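# Unplug the clipped cord from the power strip

## Task

Pull out the plug of the cord that the wire clip on the power strip is holding. When finished, the plug must sit away from the wire clip, and neither gripper may be holding any other loose object.

## Robot and tools

Robot: two arms, left_arm and right_arm, each ending in a two-finger parallel gripper. Their bases sit in the scene frame at left_arm (-0.002, +0.312, 0) m and right_arm (+0.008, -0.314, 0) m, turned only a fraction of a degree about z. A two-camera stand is fixed behind the arms. Loose objects may get a short shove now and then.

Frame: the scene frame has its origin at table-top height, halfway between the nominal bases. +x points out over the table, +z up, and +y toward left_arm (arm names do not match image sides). Reported hand positions, orientations and all offsets use these axes. A gripper's fingers point along its own +z and close along its own y. end_effector_position is the spot between the finger pads, about 1 cm short of the tips. Reported poses can be off by a few cm, more at long reach.

The 14-number row, shared by execute_actions and move: seven numbers for left_arm, then seven for right_arm, always all 14 even if one arm stays put. Per arm: dx, dy, dz, rx, ry, rz, opening, each in [-1, 1]. dx, dy, dz are an offset along scene axes, where 1.0 = 0.6 m. rx, ry, rz form one rotation vector, 1.0 = 180 degrees, turning about the Hand target position. These six are offsets from the arm's Hand target at the start of that action or move, not poses; sending the same offset twice moves twice. Six zeros means return to and hold the current Hand target. opening is absolute: +1 fully open (0.094 m), -1 closed. It is always a command, so to keep a gripper as it is, resend its present value (see Tool commands), never 0 by accident.

execute_actions: actions is a list of actions; each action is a list of up to 15 rows, one per 1/30 s step, and a shorter list repeats its final row to fill 15 steps. Every row in an action counts from that action's starting Hand target. cameras is optional: a list of names, ["all"], or []. Images appear by default only when actions is empty.

move: target is one row, or a list of up to 15 rows, every row offset from the same starting Hand targets. Grippers travel straight lines, avoiding nothing, ending together, for 0.5 to at most 10 s. speed: m/s per arm path, 0.002 to 2.9, default 0.25 (turns up to twice that in rad/s); one value or one per target. blend: corner rounding in m, default 0 (stop at each target). opening_speed: rate of opening change per second on the -1..+1 scale, at least 0.2; use it for gentle closing. grip_force: newtons per finger pad, 10 to 50, one value or one per arm; it persists, and low values close slowly. blocking=false returns after about 0.5 s while motion continues. The result adds a move: line whose ending is done, off_target, moving, held or fault; limits=paced means a commanded pose was clipped, limits=held that steps were withheld. Neither done nor off_target tells you about contact.

wait: seconds from 0 to 10, arms hold their last command; ends early if a running move finishes. stop: brakes a running move (needs room, more when fast). zoom_image: camera (cam_high, cam_low, cam_left_wrist, cam_right_wrist) and region [x0, y0, x1, y1] in image pixels, at most 504 by 504, from that camera's most recent image. finished_scene: scene = the current scene's number; ends it irreversibly, so make no further calls after it in that reply.

Results: per arm end_effector_position (m) and end_effector_quat_wxyz, Hand target (base for next offsets, after a 40-degree-per-step orientation clip), Tool commands, grip_measured (same scale as opening; reads up to about 2.5 mm wide when empty and a few mm narrow on a squeezed part), Joint positions (last entry = finger gap in m), Joint velocities (omitted when all are within noise), joint torques (include arm weight; first three wrap at ±28 N m), motor temperatures. Grippers often settle a few cm short of the target; a further action, even all zeros, re-requests it, or send the gap as an extra offset. Joint ranges in rad: waist -2.618..3.054, shoulder 0..3.142, elbow 0..3.142 (straight 2.901), wrist pitch and yaw -1.571..1.571, wrist roll -2.094..2.094.

Gripping: pads squeeze about 50 to 64 N at full force. To release, command an opening clearly above grip_measured.

Cameras: cam_high, cam_low, cam_left_wrist, cam_right_wrist, each 896x504; wrist views can lag while their arm moves.

Avoid: fast contacts and deep targets past a contact (hard presses); bumping or squeezing the two arms, grippers or wrist cameras together, including closing one gripper on the other's fingers; strain on an arm's camera cable; letting a part fall or releasing a moving part; anything ending off the table; paths sweeping near an arm's own base (go around it). An arm blocked by something keeps pushing until you command it back past its gripper. Holding loads or stretching out heats motors: MOTOR HOT appears at 75 °C, at 90 °C that arm folds and stops working, at 100 °C it collapses.

Each tool is called after ">>>" as name(argument=value, ...), one argument or row to a line, values as JSON.

## Session

>>> execute_actions(
  actions=[],
)

Scene clock: 0.00 s.
left_arm: end_effector_position=(+0.2188, +0.1886, +0.2970) grip_measured=+1.000 end_effector_quat_wxyz=(+0.615, -0.085, +0.767, -0.160) | right_arm: end_effector_position=(+0.2759, -0.2243, +0.3719) grip_measured=+1.000 end_effector_quat_wxyz=(+0.581, +0.041, +0.768, +0.264)
Joint positions: left_arm=[-1.136 0.616 0.717 -0.448 -0.969 -0.655 0.094] | right_arm=[0.224 0.707 0.999 -0.479 -0.143 0.454 0.094]
Joint velocities: within noise
Joint torques (N m): no reading
Motor temperatures (°C): left_arm=[24 25 25 24 22 21 23] | right_arm=[23 25 27 24 23 24 25]
Heat: left arm: 25 °C; right arm: 27 °C.
Hand target: left_arm +0.2186, +0.1908, +0.3036; +0.619, -0.091, +0.763, -0.164 | right_arm +0.2735, -0.2249, +0.3738; +0.583, +0.040, +0.768, +0.264
Tool commands: left_gripper/opening=+1.0 right_gripper/opening=+1.0
camera_calibration:
cam_left_wrist: T_world_to_cam=[[-0.0621453, -0.926529, 0.371055, 0.0796451], [-0.627443, -0.252854, -0.736465, 0.440112], [0.776178, -0.278584, -0.565631, 0.138543], [0, 0, 0, 1]] pos_world=[0.173561, 0.223673, 0.372938]
cam_right_wrist: T_world_to_cam=[[0.25835, -0.856548, -0.446744, -0.0971319], [-0.679451, 0.167627, -0.714316, 0.53052], [0.686732, 0.488085, -0.538676, 0.209476], [0, 0, 0, 1]] pos_world=[0.241702, -0.27437, 0.448405]

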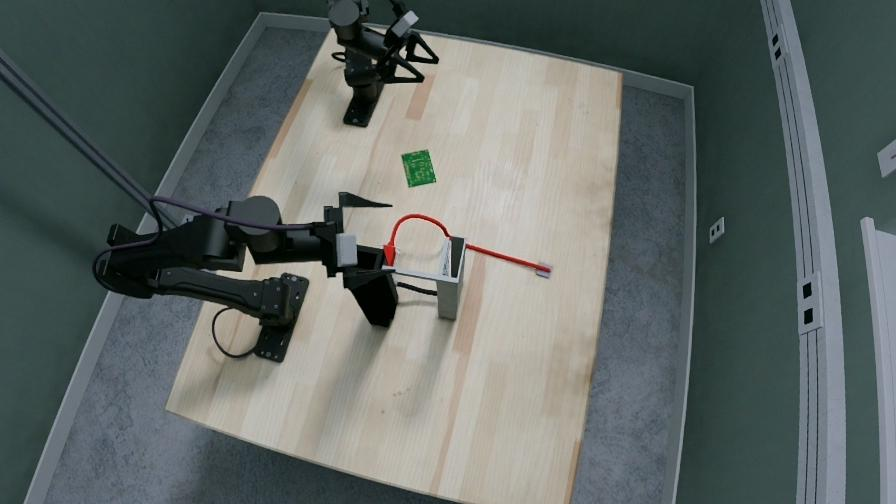

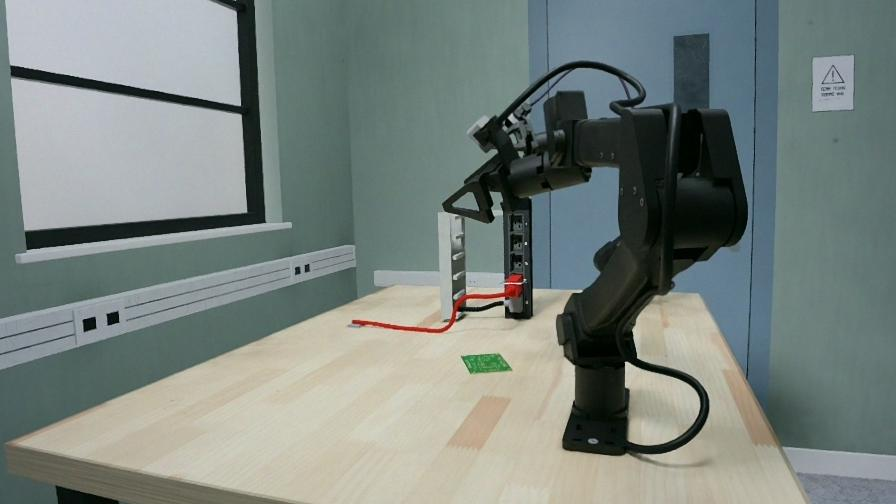

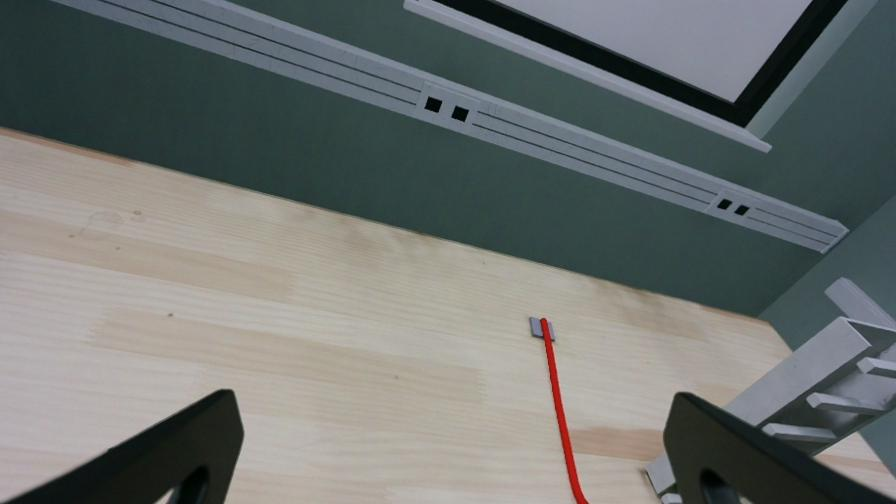

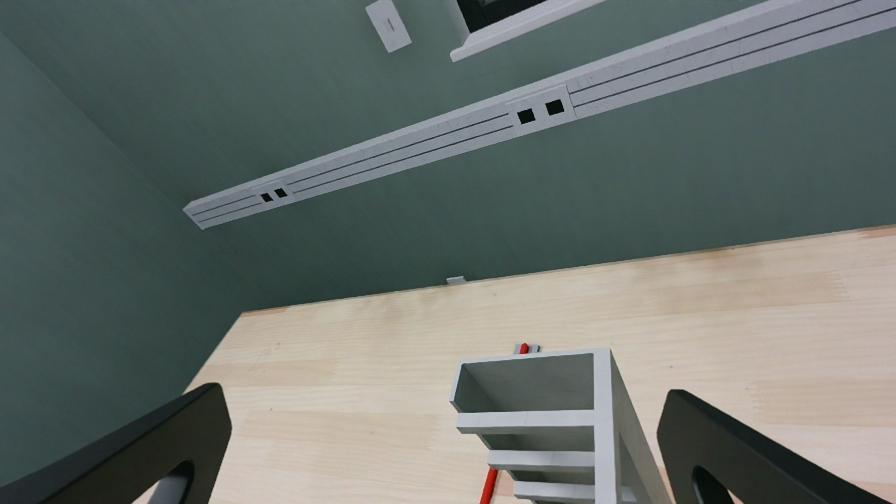

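>>> zoom_image(
  camera="cam_low",
  region=[400, 180, 580, 340],
)

>>> zoom_image(
  camera="cam_high",
  region=[330, 190, 490, 340],
)

Scaled by 2.800 from the camera's 896x504 image, which has a finer 1280x720 frame.

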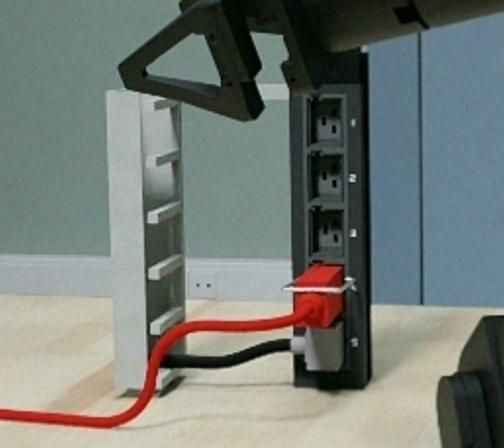

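Scaled by 3.150 from the camera's 896x504 image, which has a finer 1280x720 frame.

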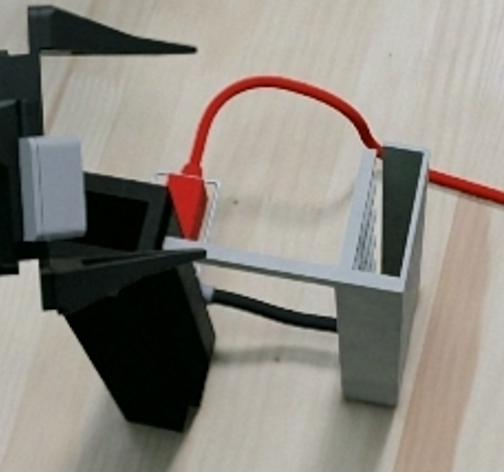

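>>> move(
  target=[-0.048,-0.185,-0.256,0.039,-0.14,-0.46,1,-0.05,-0.22,0.06,0,0,0,1],
  cameras=["all"],
)

>>> zoom_image(
  camera="cam_left_wrist",
  region=[250, 100, 650, 500],
)

>>> zoom_image(
  camera="cam_high",
  region=[330, 190, 490, 340],
)

Scene clock: 25.70 s.
left_arm: end_effector_position=(+0.1896, +0.0822, +0.1443) grip_measured=+1.000 end_effector_quat_wxyz=(+0.491, +0.491, +0.516, -0.502) | right_arm: end_effector_position=(+0.2456, -0.3600, +0.4005) grip_measured=+1.000 end_effector_quat_wxyz=(+0.576, +0.052, +0.771, +0.266)
Joint positions: left_arm=[-0.256 1.596 0.188 1.356 1.295 0.014 0.094] | right_arm=[-0.998 0.985 1.359 -1.131 -1.284 -0.236 0.094]
Joint torques (N m): left_arm=[-0.54 -3.07 4.49 1.11 0.15 -0.02] | right_arm=[-0.46 -0.2 9.66 1.27 -0.57 -0.15]
Heat: left arm: 28 °C; right arm: 30 °C.
Hand target: left_arm +0.1899, +0.0798, +0.1500; +0.499, +0.501, +0.500, -0.501 | right_arm +0.2435, -0.3568, +0.4097; +0.583, +0.040, +0.768, +0.264
Off the commanded pose: left_arm 0.006 m, 2 deg | right_arm 0.010 m, 2 deg.
move: done
camera_calibration:
cam_left_wrist: T_world_to_cam=[[-0.998203, -0.013554, 0.0583644, 0.183423], [-0.0583113, 0.443786, -0.894234, 0.139986], [-0.0137809, -0.89603, -0.443779, 0.228254], [0, 0, 0, 1]] pos_world=[0.194402, 0.144885, 0.21577]
cam_right_wrist: T_world_to_cam=[[0.240356, -0.853274, -0.462767, -0.180696], [-0.68928, 0.185645, -0.700307, 0.556504], [0.683464, 0.487299, -0.543523, 0.314406], [0, 0, 0, 1]] pos_world=[0.212133, -0.410705, 0.476991]

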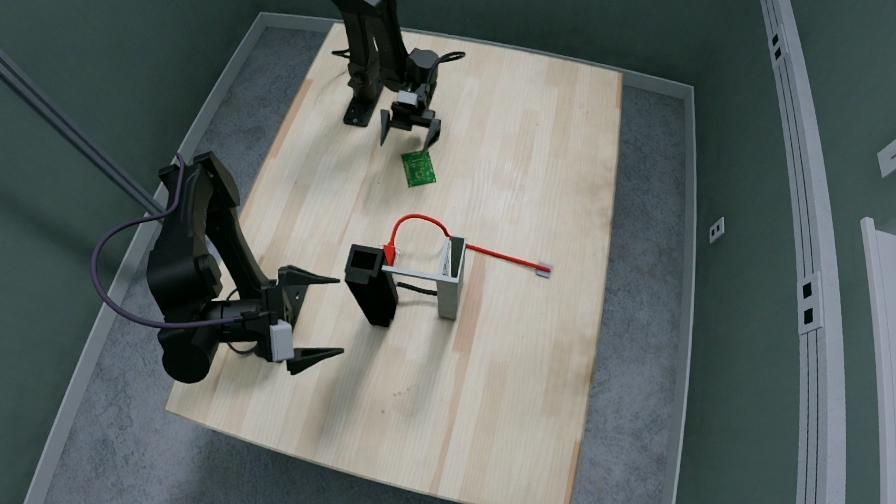

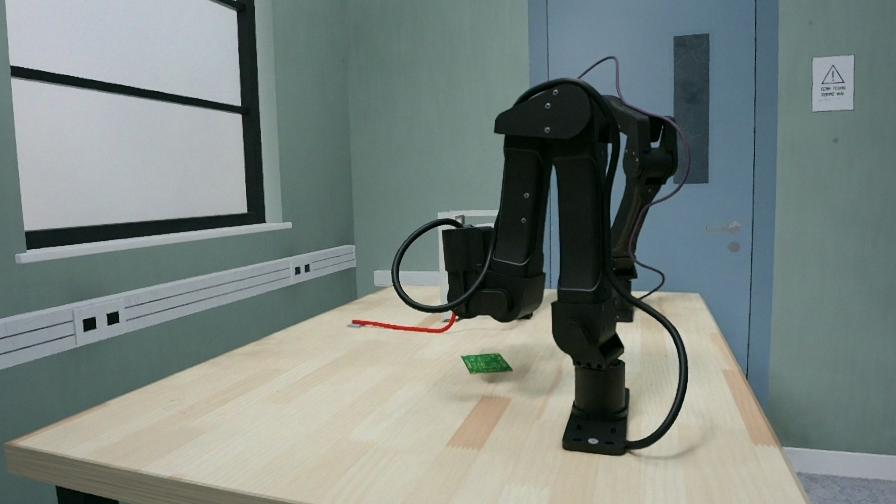

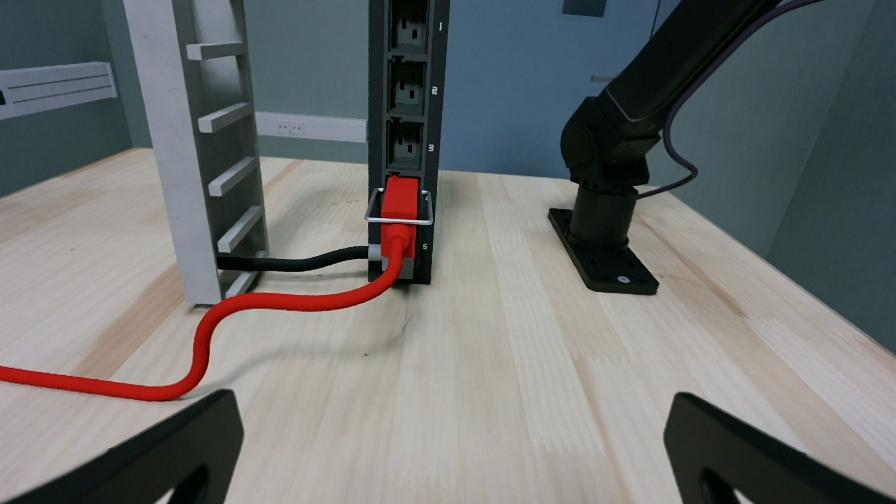

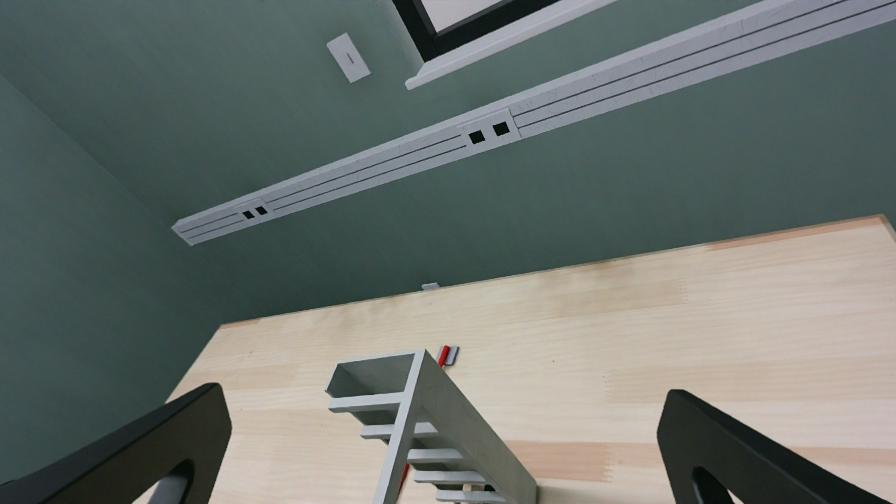

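Scaled by 1.260 from the camera's 896x504 image, which has a finer 1280x720 frame.

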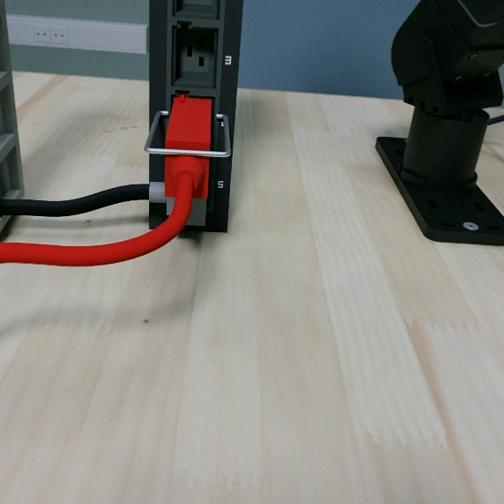

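Scaled by 3.150 from the camera's 896x504 image, which has a finer 1280x720 frame.

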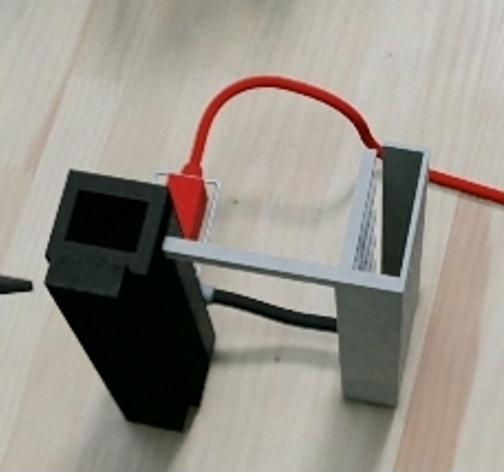

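>>> move(
  target=[0.0,-0.133,-0.1,0,0,0,-1,0,0,0,0,0,0,1],
  cameras=["cam_left_wrist"],
)

>>> zoom_image(
  camera="cam_left_wrist",
  region=[300, 80, 560, 340],
)

Scene clock: 47.67 s.
left_arm: end_effector_position=(+0.1799, +0.0093, +0.0587) grip_measured=-0.983 end_effector_quat_wxyz=(+0.405, +0.500, +0.577, -0.503) | right_arm: end_effector_position=(+0.2455, -0.3598, +0.4003) grip_measured=+1.000 end_effector_quat_wxyz=(+0.576, +0.052, +0.771, +0.266)
Joint positions: left_arm=[-0.585 1.989 0.306 1.375 0.994 0.082 0.001] | right_arm=[-0.998 0.985 1.359 -1.134 -1.284 -0.24 0.094]
Joint torques (N m): left_arm=[-0.66 -4.78 3.33 2.7 0.13 0.07] | right_arm=[-0.46 -0.16 9.69 1.27 -0.57 -0.14]
Motor temperatures (°C): left_arm=[24 25 25 29 22 21 23] | right_arm=[23 25 32 27 24 24 25]
Heat: left arm: 29 °C; right arm: 32 °C.
Hand target: left_arm +0.1898, +0.0000, +0.0900; +0.499, +0.501, +0.500, -0.501 | right_arm +0.2435, -0.3568, +0.4098; +0.583, +0.040, +0.768, +0.264
Off the commanded pose: left_arm 0.034 m, 14 deg | right_arm 0.010 m, 2 deg.
joint sent to its limit (left arm) — joint 4 (wrist pitch), upper limit. The joint targets are off in orientation, not in position.
move: off_target (left_arm)
camera_calibration:
cam_left_wrist: T_world_to_cam=[[-0.980418, 0.00320903, 0.196902, 0.166233], [-0.158889, 0.577804, -0.80056, 0.106542], [-0.11634, -0.816169, -0.56598, 0.149612], [0, 0, 0, 1]] pos_world=[0.197312, 0.0600142, 0.137239]
Images, in order (width x height): cam_left_wrist 896x504.

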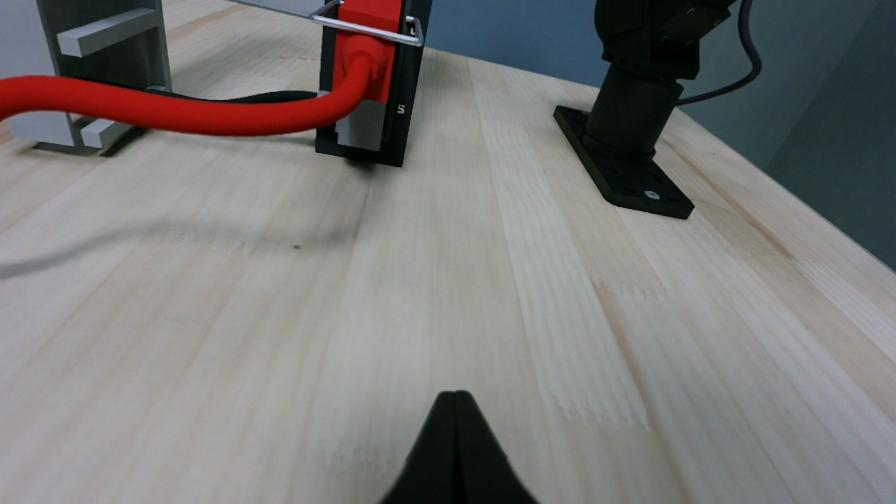

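Scaled by 1.938 from the camera's 896x504 image, which has a finer 1280x720 frame.

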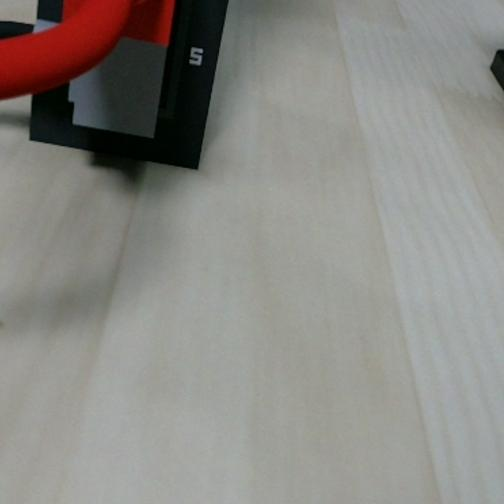

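>>> move(
  target=[0.023,-0.15,-0.025,0.11,0,0,-1,0,0,0,0,0,0,1],
  cameras=["cam_left_wrist","cam_high"],
)

>>> zoom_image(
  camera="cam_left_wrist",
  region=[300, 80, 560, 340],
)

>>> zoom_image(
  camera="cam_high",
  region=[330, 190, 490, 340],
)

Scene clock: 63.57 s.
left_arm: end_effector_position=(+0.1978, -0.0812, +0.0527) grip_measured=-0.983 end_effector_quat_wxyz=(+0.379, +0.576, +0.598, -0.408) | right_arm: end_effector_position=(+0.2455, -0.3598, +0.4003) grip_measured=+1.000 end_effector_quat_wxyz=(+0.576, +0.052, +0.771, +0.266)
Joint positions: left_arm=[-0.838 1.907 0.664 0.733 0.678 0.282 0.001] | right_arm=[-0.998 0.985 1.359 -1.134 -1.284 -0.24 0.094]
Joint torques (N m): left_arm=[-0.35 -9.74 6.71 1.04 0.15 0.06] | right_arm=[-0.46 -0.12 9.76 1.29 -0.58 -0.14]
Motor temperatures (°C): left_arm=[24 25 25 38 22 21 24] | right_arm=[23 25 32 27 24 24 25]
Heat: left arm: 38 °C; right arm: 32 °C.
Hand target: left_arm +0.2037, -0.0900, +0.0751; +0.406, +0.579, +0.578, -0.407 | right_arm +0.2435, -0.3568, +0.4098; +0.583, +0.040, +0.768, +0.264
Off the commanded pose: left_arm 0.025 m, 4 deg | right_arm 0.010 m, 2 deg.
move: off_target (left_arm)
camera_calibration:
cam_left_wrist: T_world_to_cam=[[-0.997369, -0.0106676, 0.0716982, 0.194098], [-0.0559771, 0.74177, -0.668314, 0.142974], [-0.0460543, -0.670569, -0.740416, 0.0815877], [0, 0, 0, 1]] pos_world=[0.205348, -0.0492727, 0.142044]
Images, in order (width x height): cam_high 896x504, cam_left_wrist 896x504.

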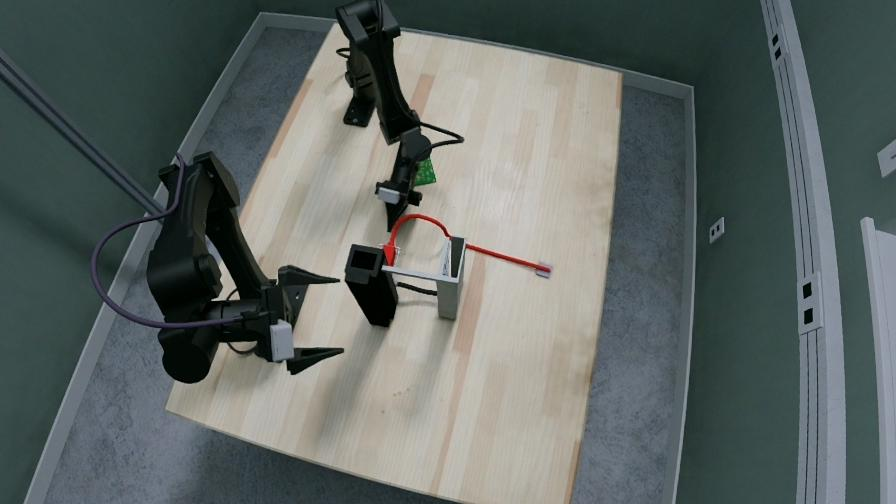

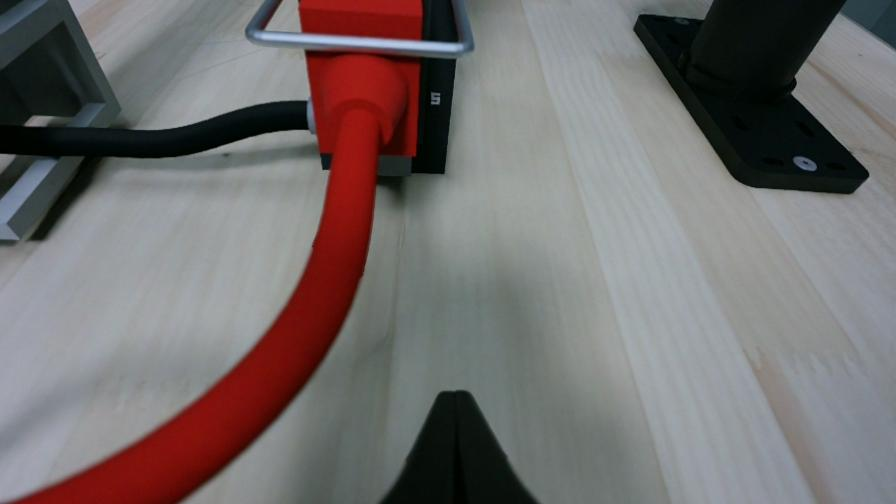

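Scaled by 1.938 from the camera's 896x504 image, which has a finer 1280x720 frame.

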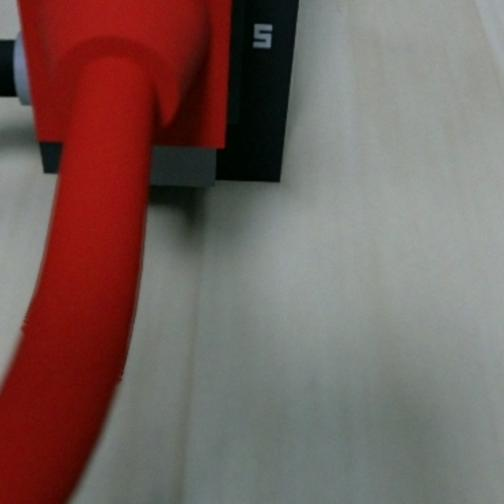

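Scaled by 3.150 from the camera's 896x504 image, which has a finer 1280x720 frame.

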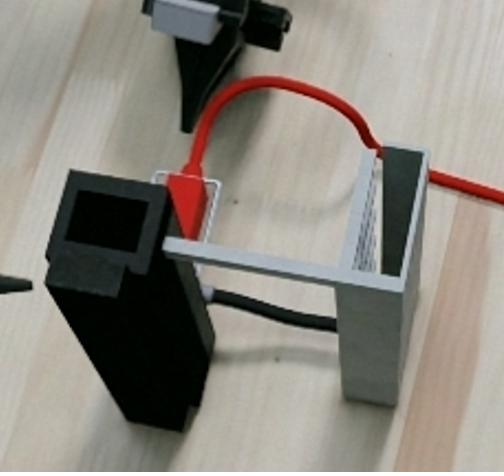

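>>> move(
  target=[
    [0.002,-0.12,0.012,0,0,0,-1,0,0,0,0,0,0,1],
    [0.002,-0.12,0.078,0,0,0,-1,0,0,0,0,0,0,1],
  ],
  speed=0.12,
  cameras=["cam_left_wrist","cam_high"],
)

>>> zoom_image(
  camera="cam_high",
  region=[330, 190, 490, 340],
)

Scene clock: 77.00 s.
left_arm: end_effector_position=(+0.1948, -0.1454, +0.0769) grip_measured=-0.983 end_effector_quat_wxyz=(+0.353, +0.581, +0.614, -0.401) | right_arm: end_effector_position=(+0.2455, -0.3598, +0.4003) grip_measured=+1.000 end_effector_quat_wxyz=(+0.576, +0.052, +0.771, +0.266)
Joint positions: left_arm=[-0.965 1.941 0.936 0.472 0.567 0.217 0.001] | right_arm=[-0.998 0.985 1.359 -1.134 -1.284 -0.24 0.094]
Joint torques (N m): left_arm=[-0.35 -11.9 9.57 1.33 0.1 0.06] | right_arm=[-0.46 -0.16 9.7 1.29 -0.57 -0.15]
Motor temperatures (°C): left_arm=[24 27 26 33 22 21 24] | right_arm=[23 25 32 27 24 24 25]
Heat: left arm: 33 °C; right arm: 32 °C.
Hand target: left_arm +0.2048, -0.1621, +0.1218; +0.406, +0.579, +0.578, -0.407 | right_arm +0.2435, -0.3568, +0.4098; +0.583, +0.040, +0.768, +0.264
Off the commanded pose: left_arm 0.049 m, 7 deg | right_arm 0.010 m, 2 deg.
move: off_target (left_arm)
camera_calibration:
cam_left_wrist: T_world_to_cam=[[-0.994753, -0.0107738, 0.101735, 0.185882], [-0.0722874, 0.777708, -0.624456, 0.21162], [-0.0723927, -0.628534, -0.774406, 0.0701741], [0, 0, 0, 1]] pos_world=[0.205285, -0.118469, 0.16758]
Images, in order (width x height): cam_high 896x504, cam_left_wrist 896x504.

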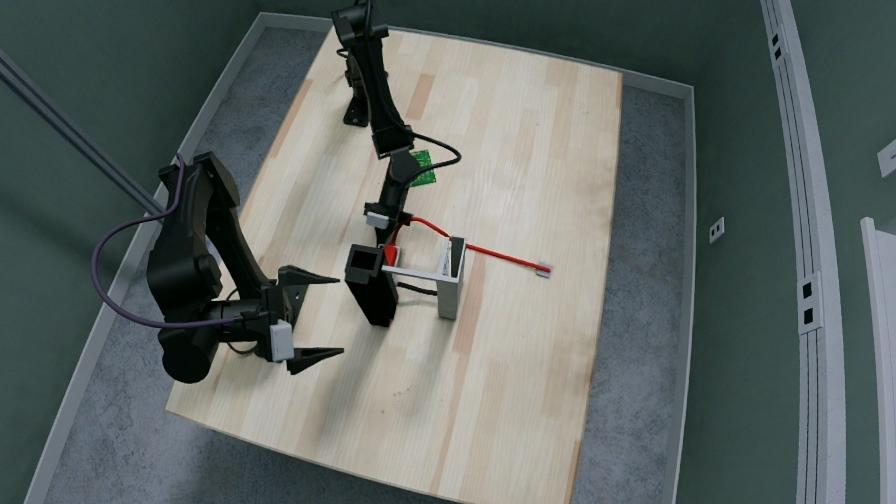

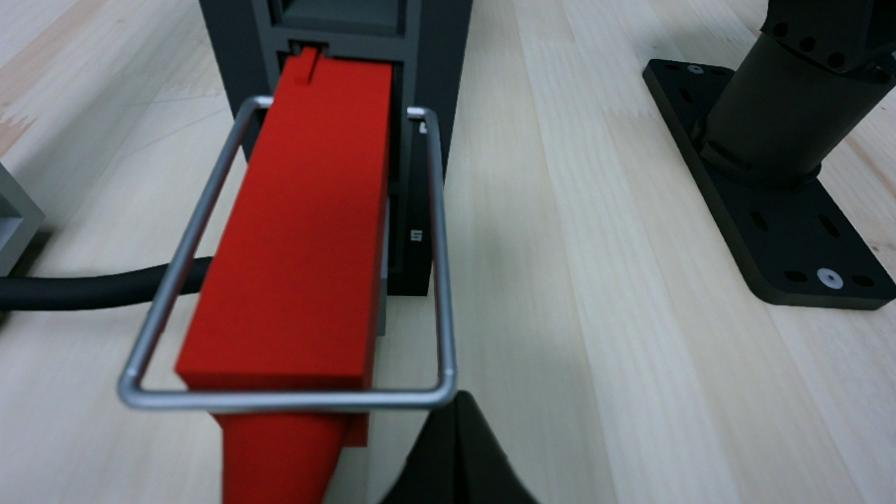

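Scaled by 3.150 from the camera's 896x504 image, which has a finer 1280x720 frame.

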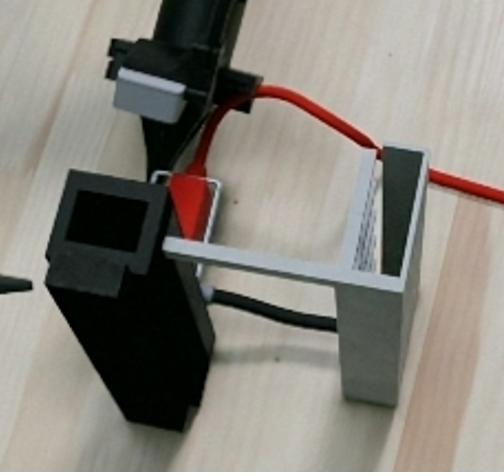

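>>> move(
  target=[
    [0.0,0.0,-0.055,0,0,0,-1,0,0,0,0,0,0,1],
    [0.017,-0.022,-0.055,0,0,0,-1,0,0,0,0,0,0,1],
    [0.017,-0.022,0.015,0,0,0,-1,0,0,0,0,0,0,1],
  ],
  speed=0.12,
  cameras=["cam_left_wrist"],
)

Scene clock: 87.30 s.
left_arm: end_effector_position=(+0.1988, -0.1508, +0.0753) grip_measured=-0.984 end_effector_quat_wxyz=(+0.332, +0.582, +0.626, -0.399) | right_arm: end_effector_position=(+0.2455, -0.3598, +0.4003) grip_measured=+1.000 end_effector_quat_wxyz=(+0.576, +0.052, +0.771, +0.266)
Joint positions: left_arm=[-0.962 1.959 1.001 0.378 0.573 0.214 0.001] | right_arm=[-0.998 0.985 1.359 -1.134 -1.284 -0.24 0.094]
Joint torques (N m): left_arm=[-0.28 -12.04 10.97 1.58 0.06 0.1] | right_arm=[-0.47 -0.14 9.72 1.3 -0.58 -0.16]
Heat: left arm: 33 °C; right arm: 33 °C.
Hand target: left_arm +0.2150, -0.1752, +0.1306; +0.405, +0.579, +0.578, -0.407 | right_arm +0.2435, -0.3568, +0.4098; +0.583, +0.040, +0.768, +0.264
Off the commanded pose: left_arm 0.063 m, 10 deg | right_arm 0.010 m, 2 deg.
move: off_target (left_arm)
camera_calibration:
cam_left_wrist: T_world_to_cam=[[-0.990975, -0.0137897, 0.133339, 0.186344], [-0.090871, 0.80037, -0.59258, 0.219768], [-0.0985489, -0.599348, -0.794399, 0.0769687], [0, 0, 0, 1]] pos_world=[0.212218, -0.127195, 0.166527]
Images, in order (width x height): cam_left_wrist 896x504.

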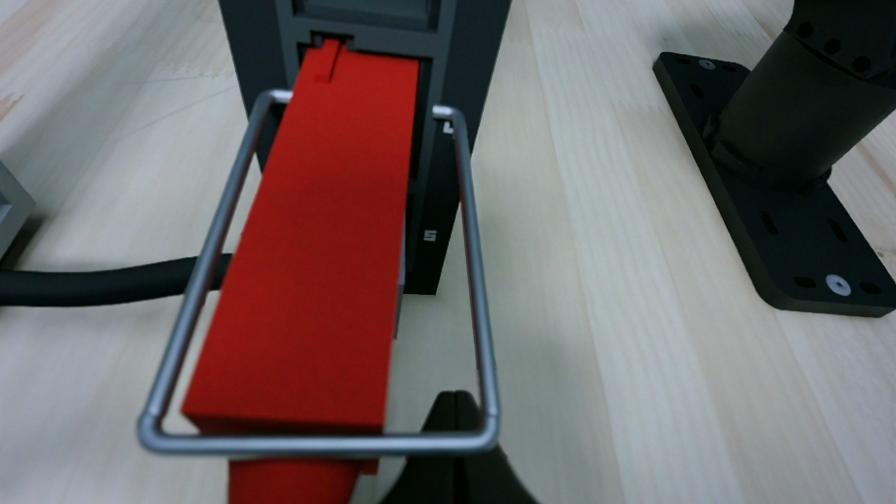

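>>> move(
  target=[0.0,0.0,0.06,0,0,0,-1,0,0,0,0,0,0,1],
  speed=0.15,
  cameras=["cam_left_wrist"],
)

Scene clock: 91.23 s.
left_arm: end_effector_position=(+0.1976, -0.1465, +0.0931) grip_measured=-0.984 end_effector_quat_wxyz=(+0.312, +0.581, +0.642, -0.390) | right_arm: end_effector_position=(+0.2455, -0.3598, +0.4003) grip_measured=+1.000 end_effector_quat_wxyz=(+0.576, +0.052, +0.771, +0.266)
Joint positions: left_arm=[-0.963 1.895 1.048 0.215 0.561 0.211 0.001] | right_arm=[-0.998 0.985 1.359 -1.134 -1.284 -0.24 0.094]
Joint torques (N m): left_arm=[-0.18 -13.46 12.04 1.79 0.2 0.13] | right_arm=[-0.46 -0.09 9.69 1.28 -0.59 -0.14]
Heat: left arm: 34 °C; right arm: 33 °C.
Hand target: left_arm +0.2150, -0.1753, +0.1668; +0.406, +0.579, +0.578, -0.407 | right_arm +0.2435, -0.3568, +0.4098; +0.583, +0.040, +0.768, +0.264
Off the commanded pose: left_arm 0.081 m, 13 deg | right_arm 0.010 m, 2 deg.
move: off_target (left_arm)
camera_calibration:
cam_left_wrist: T_world_to_cam=[[-0.986926, -0.030706, 0.158222, 0.177211], [-0.114191, 0.826006, -0.551974, 0.231339], [-0.113744, -0.562825, -0.818713, 0.104225], [0, 0, 0, 1]] pos_world=[0.213166, -0.126985, 0.184985]
Images, in order (width x height): cam_left_wrist 896x504.

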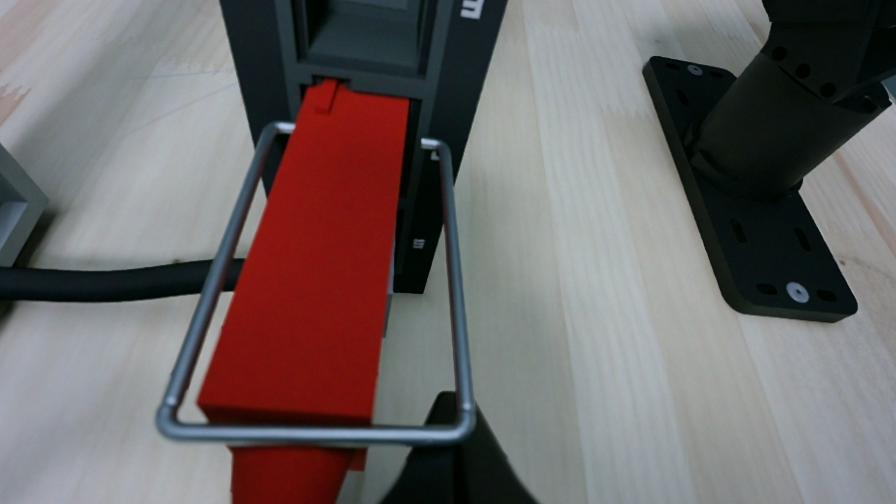

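>>> zoom_image(
  camera="cam_left_wrist",
  region=[330, 320, 570, 504],
)

>>> execute_actions(
  actions=[],
)

>>> zoom_image(
  camera="cam_high",
  region=[330, 190, 490, 340],
)

Scaled by 2.100 from the camera's 896x504 image, which has a finer 1280x720 frame.

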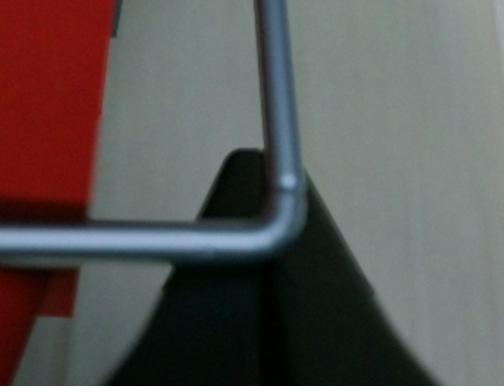

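Scene clock: 95.07 s.
left_arm: end_effector_position=(+0.1975, -0.1464, +0.0931) grip_measured=-0.984 end_effector_quat_wxyz=(+0.312, +0.581, +0.643, -0.390) | right_arm: end_effector_position=(+0.2455, -0.3598, +0.4003) grip_measured=+1.000 end_effector_quat_wxyz=(+0.576, +0.052, +0.771, +0.266)
Joint positions: left_arm=[-0.963 1.895 1.048 0.215 0.561 0.211 0.001] | right_arm=[-0.998 0.985 1.359 -1.134 -1.284 -0.24 0.094]
Joint velocities: within noise
Joint torques (N m): left_arm=[-0.2 -13.46 12.04 1.78 0.2 0.14] | right_arm=[-0.47 -0.17 9.68 1.29 -0.58 -0.16]
Motor temperatures (°C): left_arm=[24 30 28 34 22 21 24] | right_arm=[23 25 33 28 24 24 25]
Heat: left arm: 34 °C; right arm: 33 °C.
Hand target: left_arm +0.2150, -0.1752, +0.1667; +0.405, +0.579, +0.578, -0.407 | right_arm +0.2435, -0.3568, +0.4098; +0.583, +0.040, +0.768, +0.264
Tool commands: left_gripper/opening=-1.0 right_gripper/opening=+1.0
Off the commanded pose: left_arm 0.081 m, 13 deg | right_arm 0.010 m, 2 deg.
camera_calibration:
cam_left_wrist: T_world_to_cam=[[-0.98689, -0.0308602, 0.158415, 0.177163], [-0.11439, 0.826173, -0.551681, 0.231293], [-0.113854, -0.56257, -0.818873, 0.104229], [0, 0, 0, 1]] pos_world=[0.213165, -0.126984, 0.184884]
cam_right_wrist: T_world_to_cam=[[0.241044, -0.853279, -0.462399, -0.18083], [-0.68957, 0.184687, -0.700274, 0.555891], [0.682928, 0.487654, -0.543878, 0.314647], [0, 0, 0, 1]] pos_world=[0.212032, -0.410403, 0.47679]

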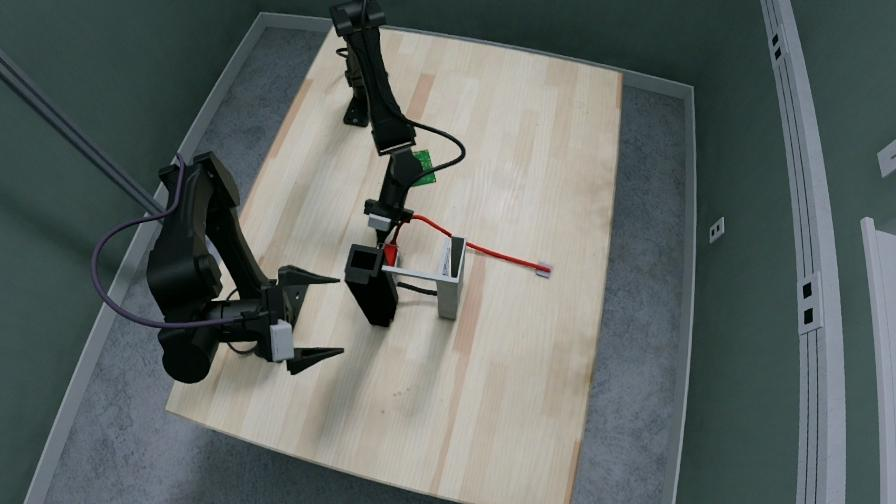

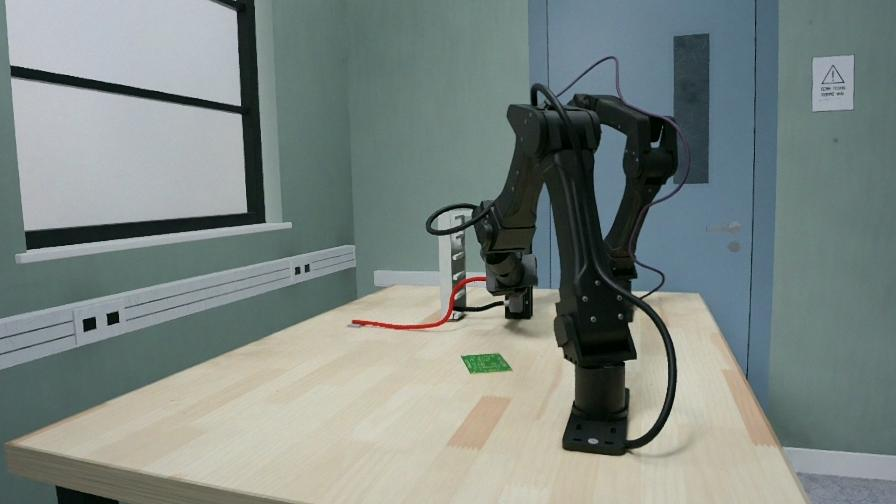

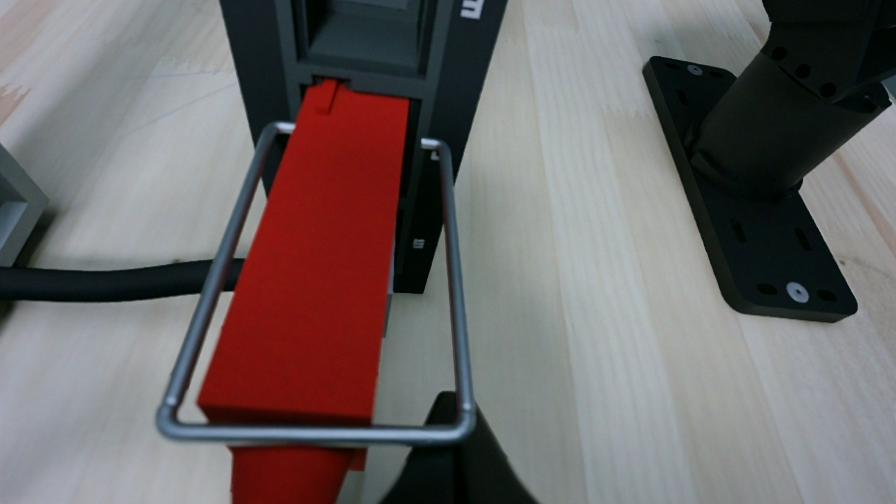

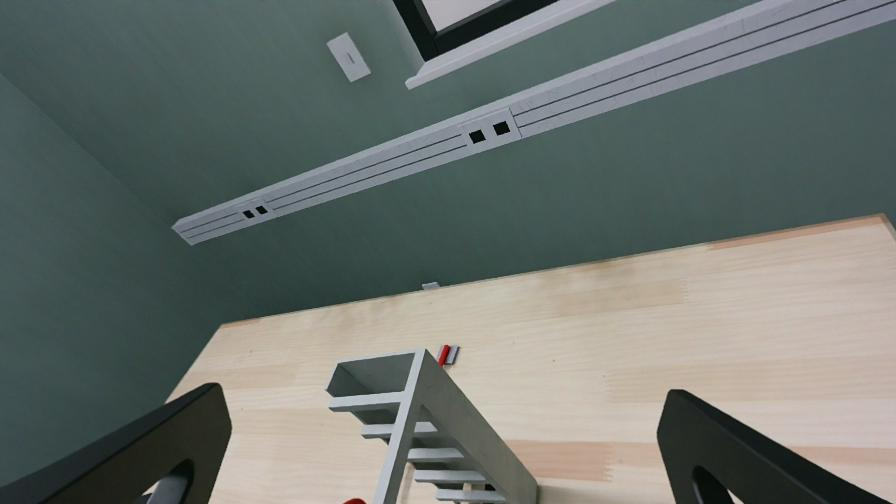

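Scaled by 3.150 from the camera's 896x504 image, which has a finer 1280x720 frame.

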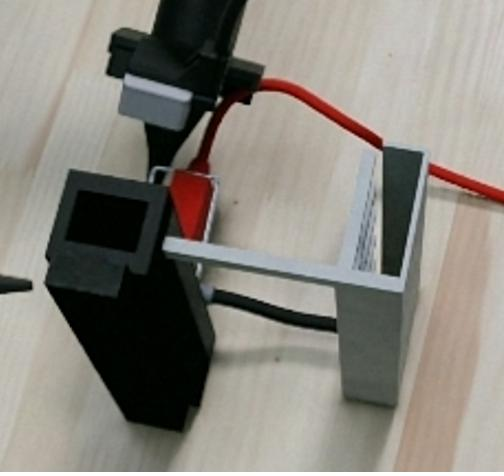

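>>> move(
  target=[0.0,-0.01,0.07,0,0,0,-1,0,0,0,0,0,0,1],
  speed=0.15,
  cameras=["cam_left_wrist"],
)

Scene clock: 99.83 s.
left_arm: end_effector_position=(+0.1979, -0.1367, +0.1123) grip_measured=-0.984 end_effector_quat_wxyz=(+0.284, +0.578, +0.672, -0.367) | right_arm: end_effector_position=(+0.2455, -0.3598, +0.4003) grip_measured=+1.000 end_effector_quat_wxyz=(+0.576, +0.052, +0.771, +0.266)
Joint positions: left_arm=[-0.963 1.828 1.126 -0.017 0.524 0.211 0.001] | right_arm=[-0.998 0.985 1.359 -1.134 -1.284 -0.24 0.094]
Joint torques (N m): left_arm=[-0.79 -13.96 14.02 2.22 0.57 0.16] | right_arm=[-0.4 -0.16 9.73 1.29 -0.56 -0.15]
Heat: left arm: 34 °C; right arm: 33 °C.
Hand target: left_arm +0.2150, -0.1812, +0.2087; +0.406, +0.579, +0.578, -0.407 | right_arm +0.2435, -0.3568, +0.4098; +0.583, +0.040, +0.768, +0.264
Off the commanded pose: left_arm 0.108 m, 18 deg | right_arm 0.010 m, 2 deg.
move: off_target (left_arm)
camera_calibration:
cam_left_wrist: T_world_to_cam=[[-0.980292, -0.0743366, 0.183037, 0.164771], [-0.154521, 0.865793, -0.475947, 0.238827], [-0.123092, -0.49485, -0.860216, 0.141167], [0, 0, 0, 1]] pos_world=[0.215804, -0.12467, 0.204944]
Images, in order (width x height): cam_left_wrist 896x504.

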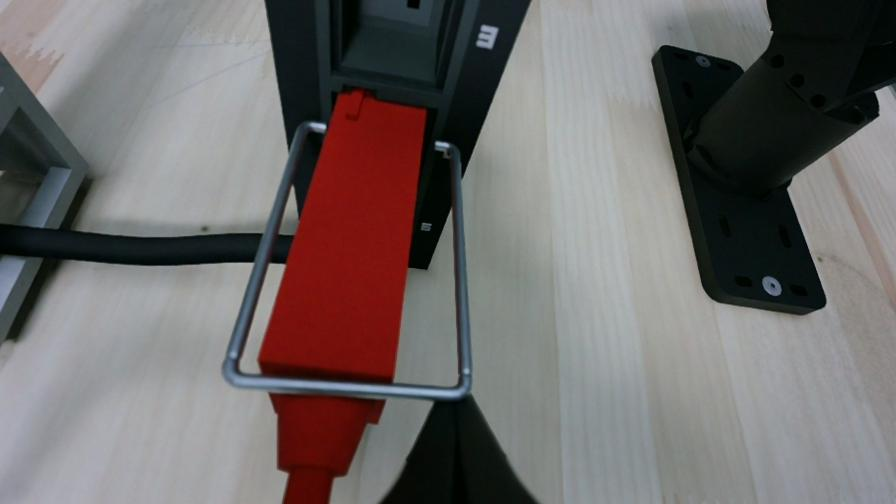

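>>> move(
  target=[
    [0.0,0.0,-0.12,-0.12,0,0,-1,0,0,0,0,0,0,1],
    [0.005,-0.03,-0.11,-0.14,0,0,-1,0,0,0,0,0,0,1],
    [0.005,-0.03,0.03,-0.17,0,0,-1,0,0,0,0,0,0,1],
  ],
  speed=0.15,
  cameras=["cam_left_wrist"],
)

Scene clock: 109.77 s.
left_arm: end_effector_position=(+0.2182, -0.1963, +0.2017) grip_measured=-0.984 end_effector_quat_wxyz=(+0.526, +0.458, +0.468, -0.543) | right_arm: end_effector_position=(+0.2455, -0.3598, +0.4003) grip_measured=+1.000 end_effector_quat_wxyz=(+0.576, +0.052, +0.771, +0.266)
Joint positions: left_arm=[-0.977 2.101 1.054 1.219 0.586 -0.122 0.001] | right_arm=[-0.998 0.985 1.359 -1.134 -1.284 -0.24 0.094]
Joint torques (N m): left_arm=[-0.5 -11.52 7.51 1.09 -0.22 -0.04] | right_arm=[-0.46 -0.17 9.69 1.27 -0.56 -0.14]
Heat: left arm: 36 °C; right arm: 33 °C.
Hand target: left_arm +0.2181, -0.1992, +0.2267; +0.544, +0.452, +0.450, -0.545 | right_arm +0.2435, -0.3568, +0.4098; +0.583, +0.040, +0.768, +0.264
Off the commanded pose: left_arm 0.025 m, 3 deg | right_arm 0.010 m, 2 deg.
move: off_target (left_arm)
camera_calibration:
cam_left_wrist: T_world_to_cam=[[-0.998759, 0.0127858, 0.04813, 0.212157], [-0.0420863, 0.299946, -0.953027, 0.296659], [-0.0266217, -0.95387, -0.299036, -0.0332174], [0, 0, 0, 1]] pos_world=[0.223495, -0.123379, 0.262579]
Images, in order (width x height): cam_left_wrist 896x504.

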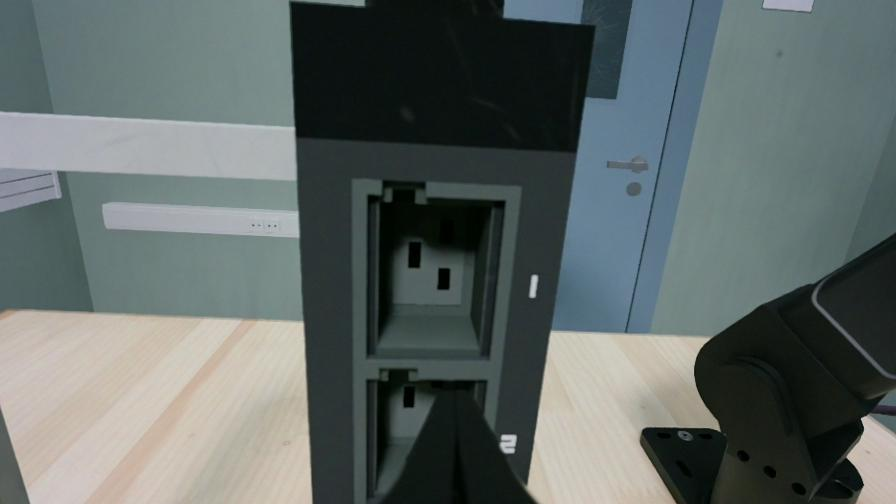

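>>> move(
  target=[
    [0.0,0.17,0.0,0.1,0,0,-1,0,0,0,0,0,0,1],
    [-0.01,0.22,-0.05,0.2,0,0,1,0,0,0,0,0,0,1],
  ],
  cameras=["cam_left_wrist","cam_high"],
)

>>> zoom_image(
  camera="cam_high",
  region=[330, 190, 490, 340],
)

Scene clock: 116.07 s.
left_arm: end_effector_position=(+0.2047, -0.0636, +0.1703) grip_measured=+0.998 end_effector_quat_wxyz=(+0.347, +0.597, +0.614, -0.382) | right_arm: end_effector_position=(+0.2455, -0.3598, +0.4003) grip_measured=+1.000 end_effector_quat_wxyz=(+0.576, +0.052, +0.771, +0.266)
Joint positions: left_arm=[-0.793 1.532 0.948 -0.067 0.692 0.39 0.094] | right_arm=[-0.998 0.985 1.359 -1.134 -1.284 -0.24 0.094]
Joint torques (N m): left_arm=[0.58 -7.94 10.04 0.94 0.25 0.06] | right_arm=[-0.44 -0.14 9.7 1.28 -0.57 -0.14]
Heat: left arm: 35 °C; right arm: 33 °C.
Hand target: left_arm +0.2120, -0.0672, +0.1968; +0.378, +0.597, +0.597, -0.380 | right_arm +0.2435, -0.3568, +0.4098; +0.583, +0.040, +0.768, +0.264
Off the commanded pose: left_arm 0.028 m, 4 deg | right_arm 0.010 m, 2 deg.
move: off_target (left_arm); target 2's new opening was sent with left_arm's hand 0.027 m and 4 deg from that target
camera_calibration:
cam_left_wrist: T_world_to_cam=[[-0.997163, -0.00548132, 0.0750684, 0.192418], [-0.0490625, 0.803682, -0.593034, 0.198547], [-0.0570804, -0.595034, -0.801671, 0.198336], [0, 0, 0, 1]] pos_world=[0.212935, -0.0404972, 0.262301]
Images, in order (width x height): cam_high 896x504, cam_left_wrist 896x504.

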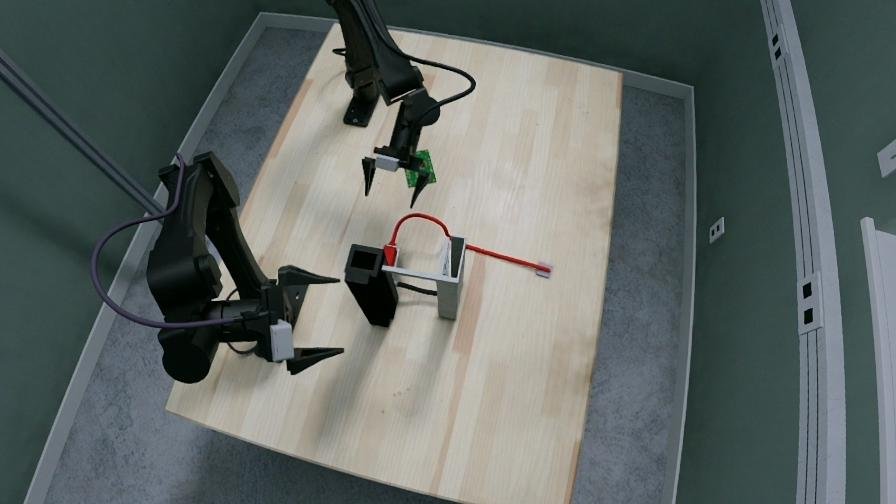

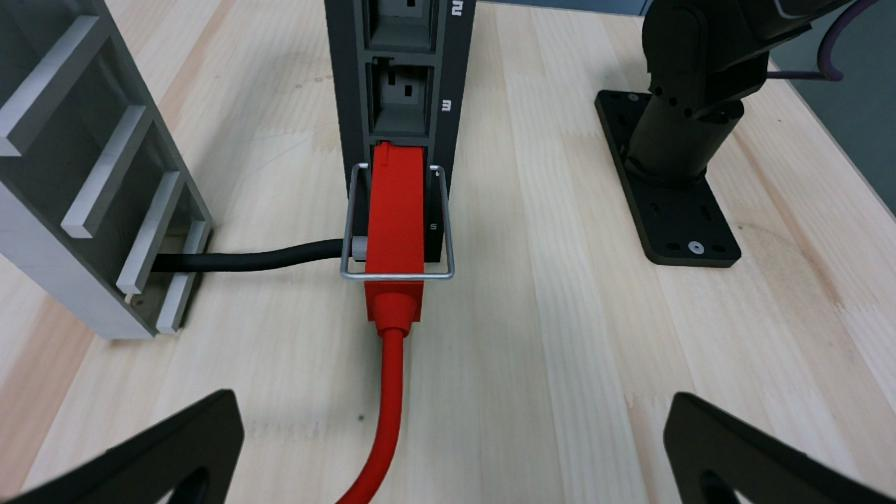

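Scaled by 3.150 from the camera's 896x504 image, which has a finer 1280x720 frame.

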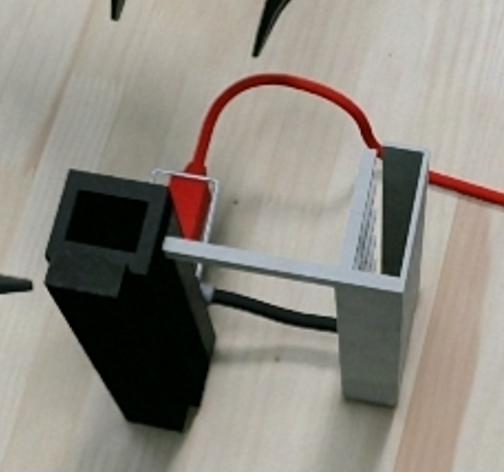

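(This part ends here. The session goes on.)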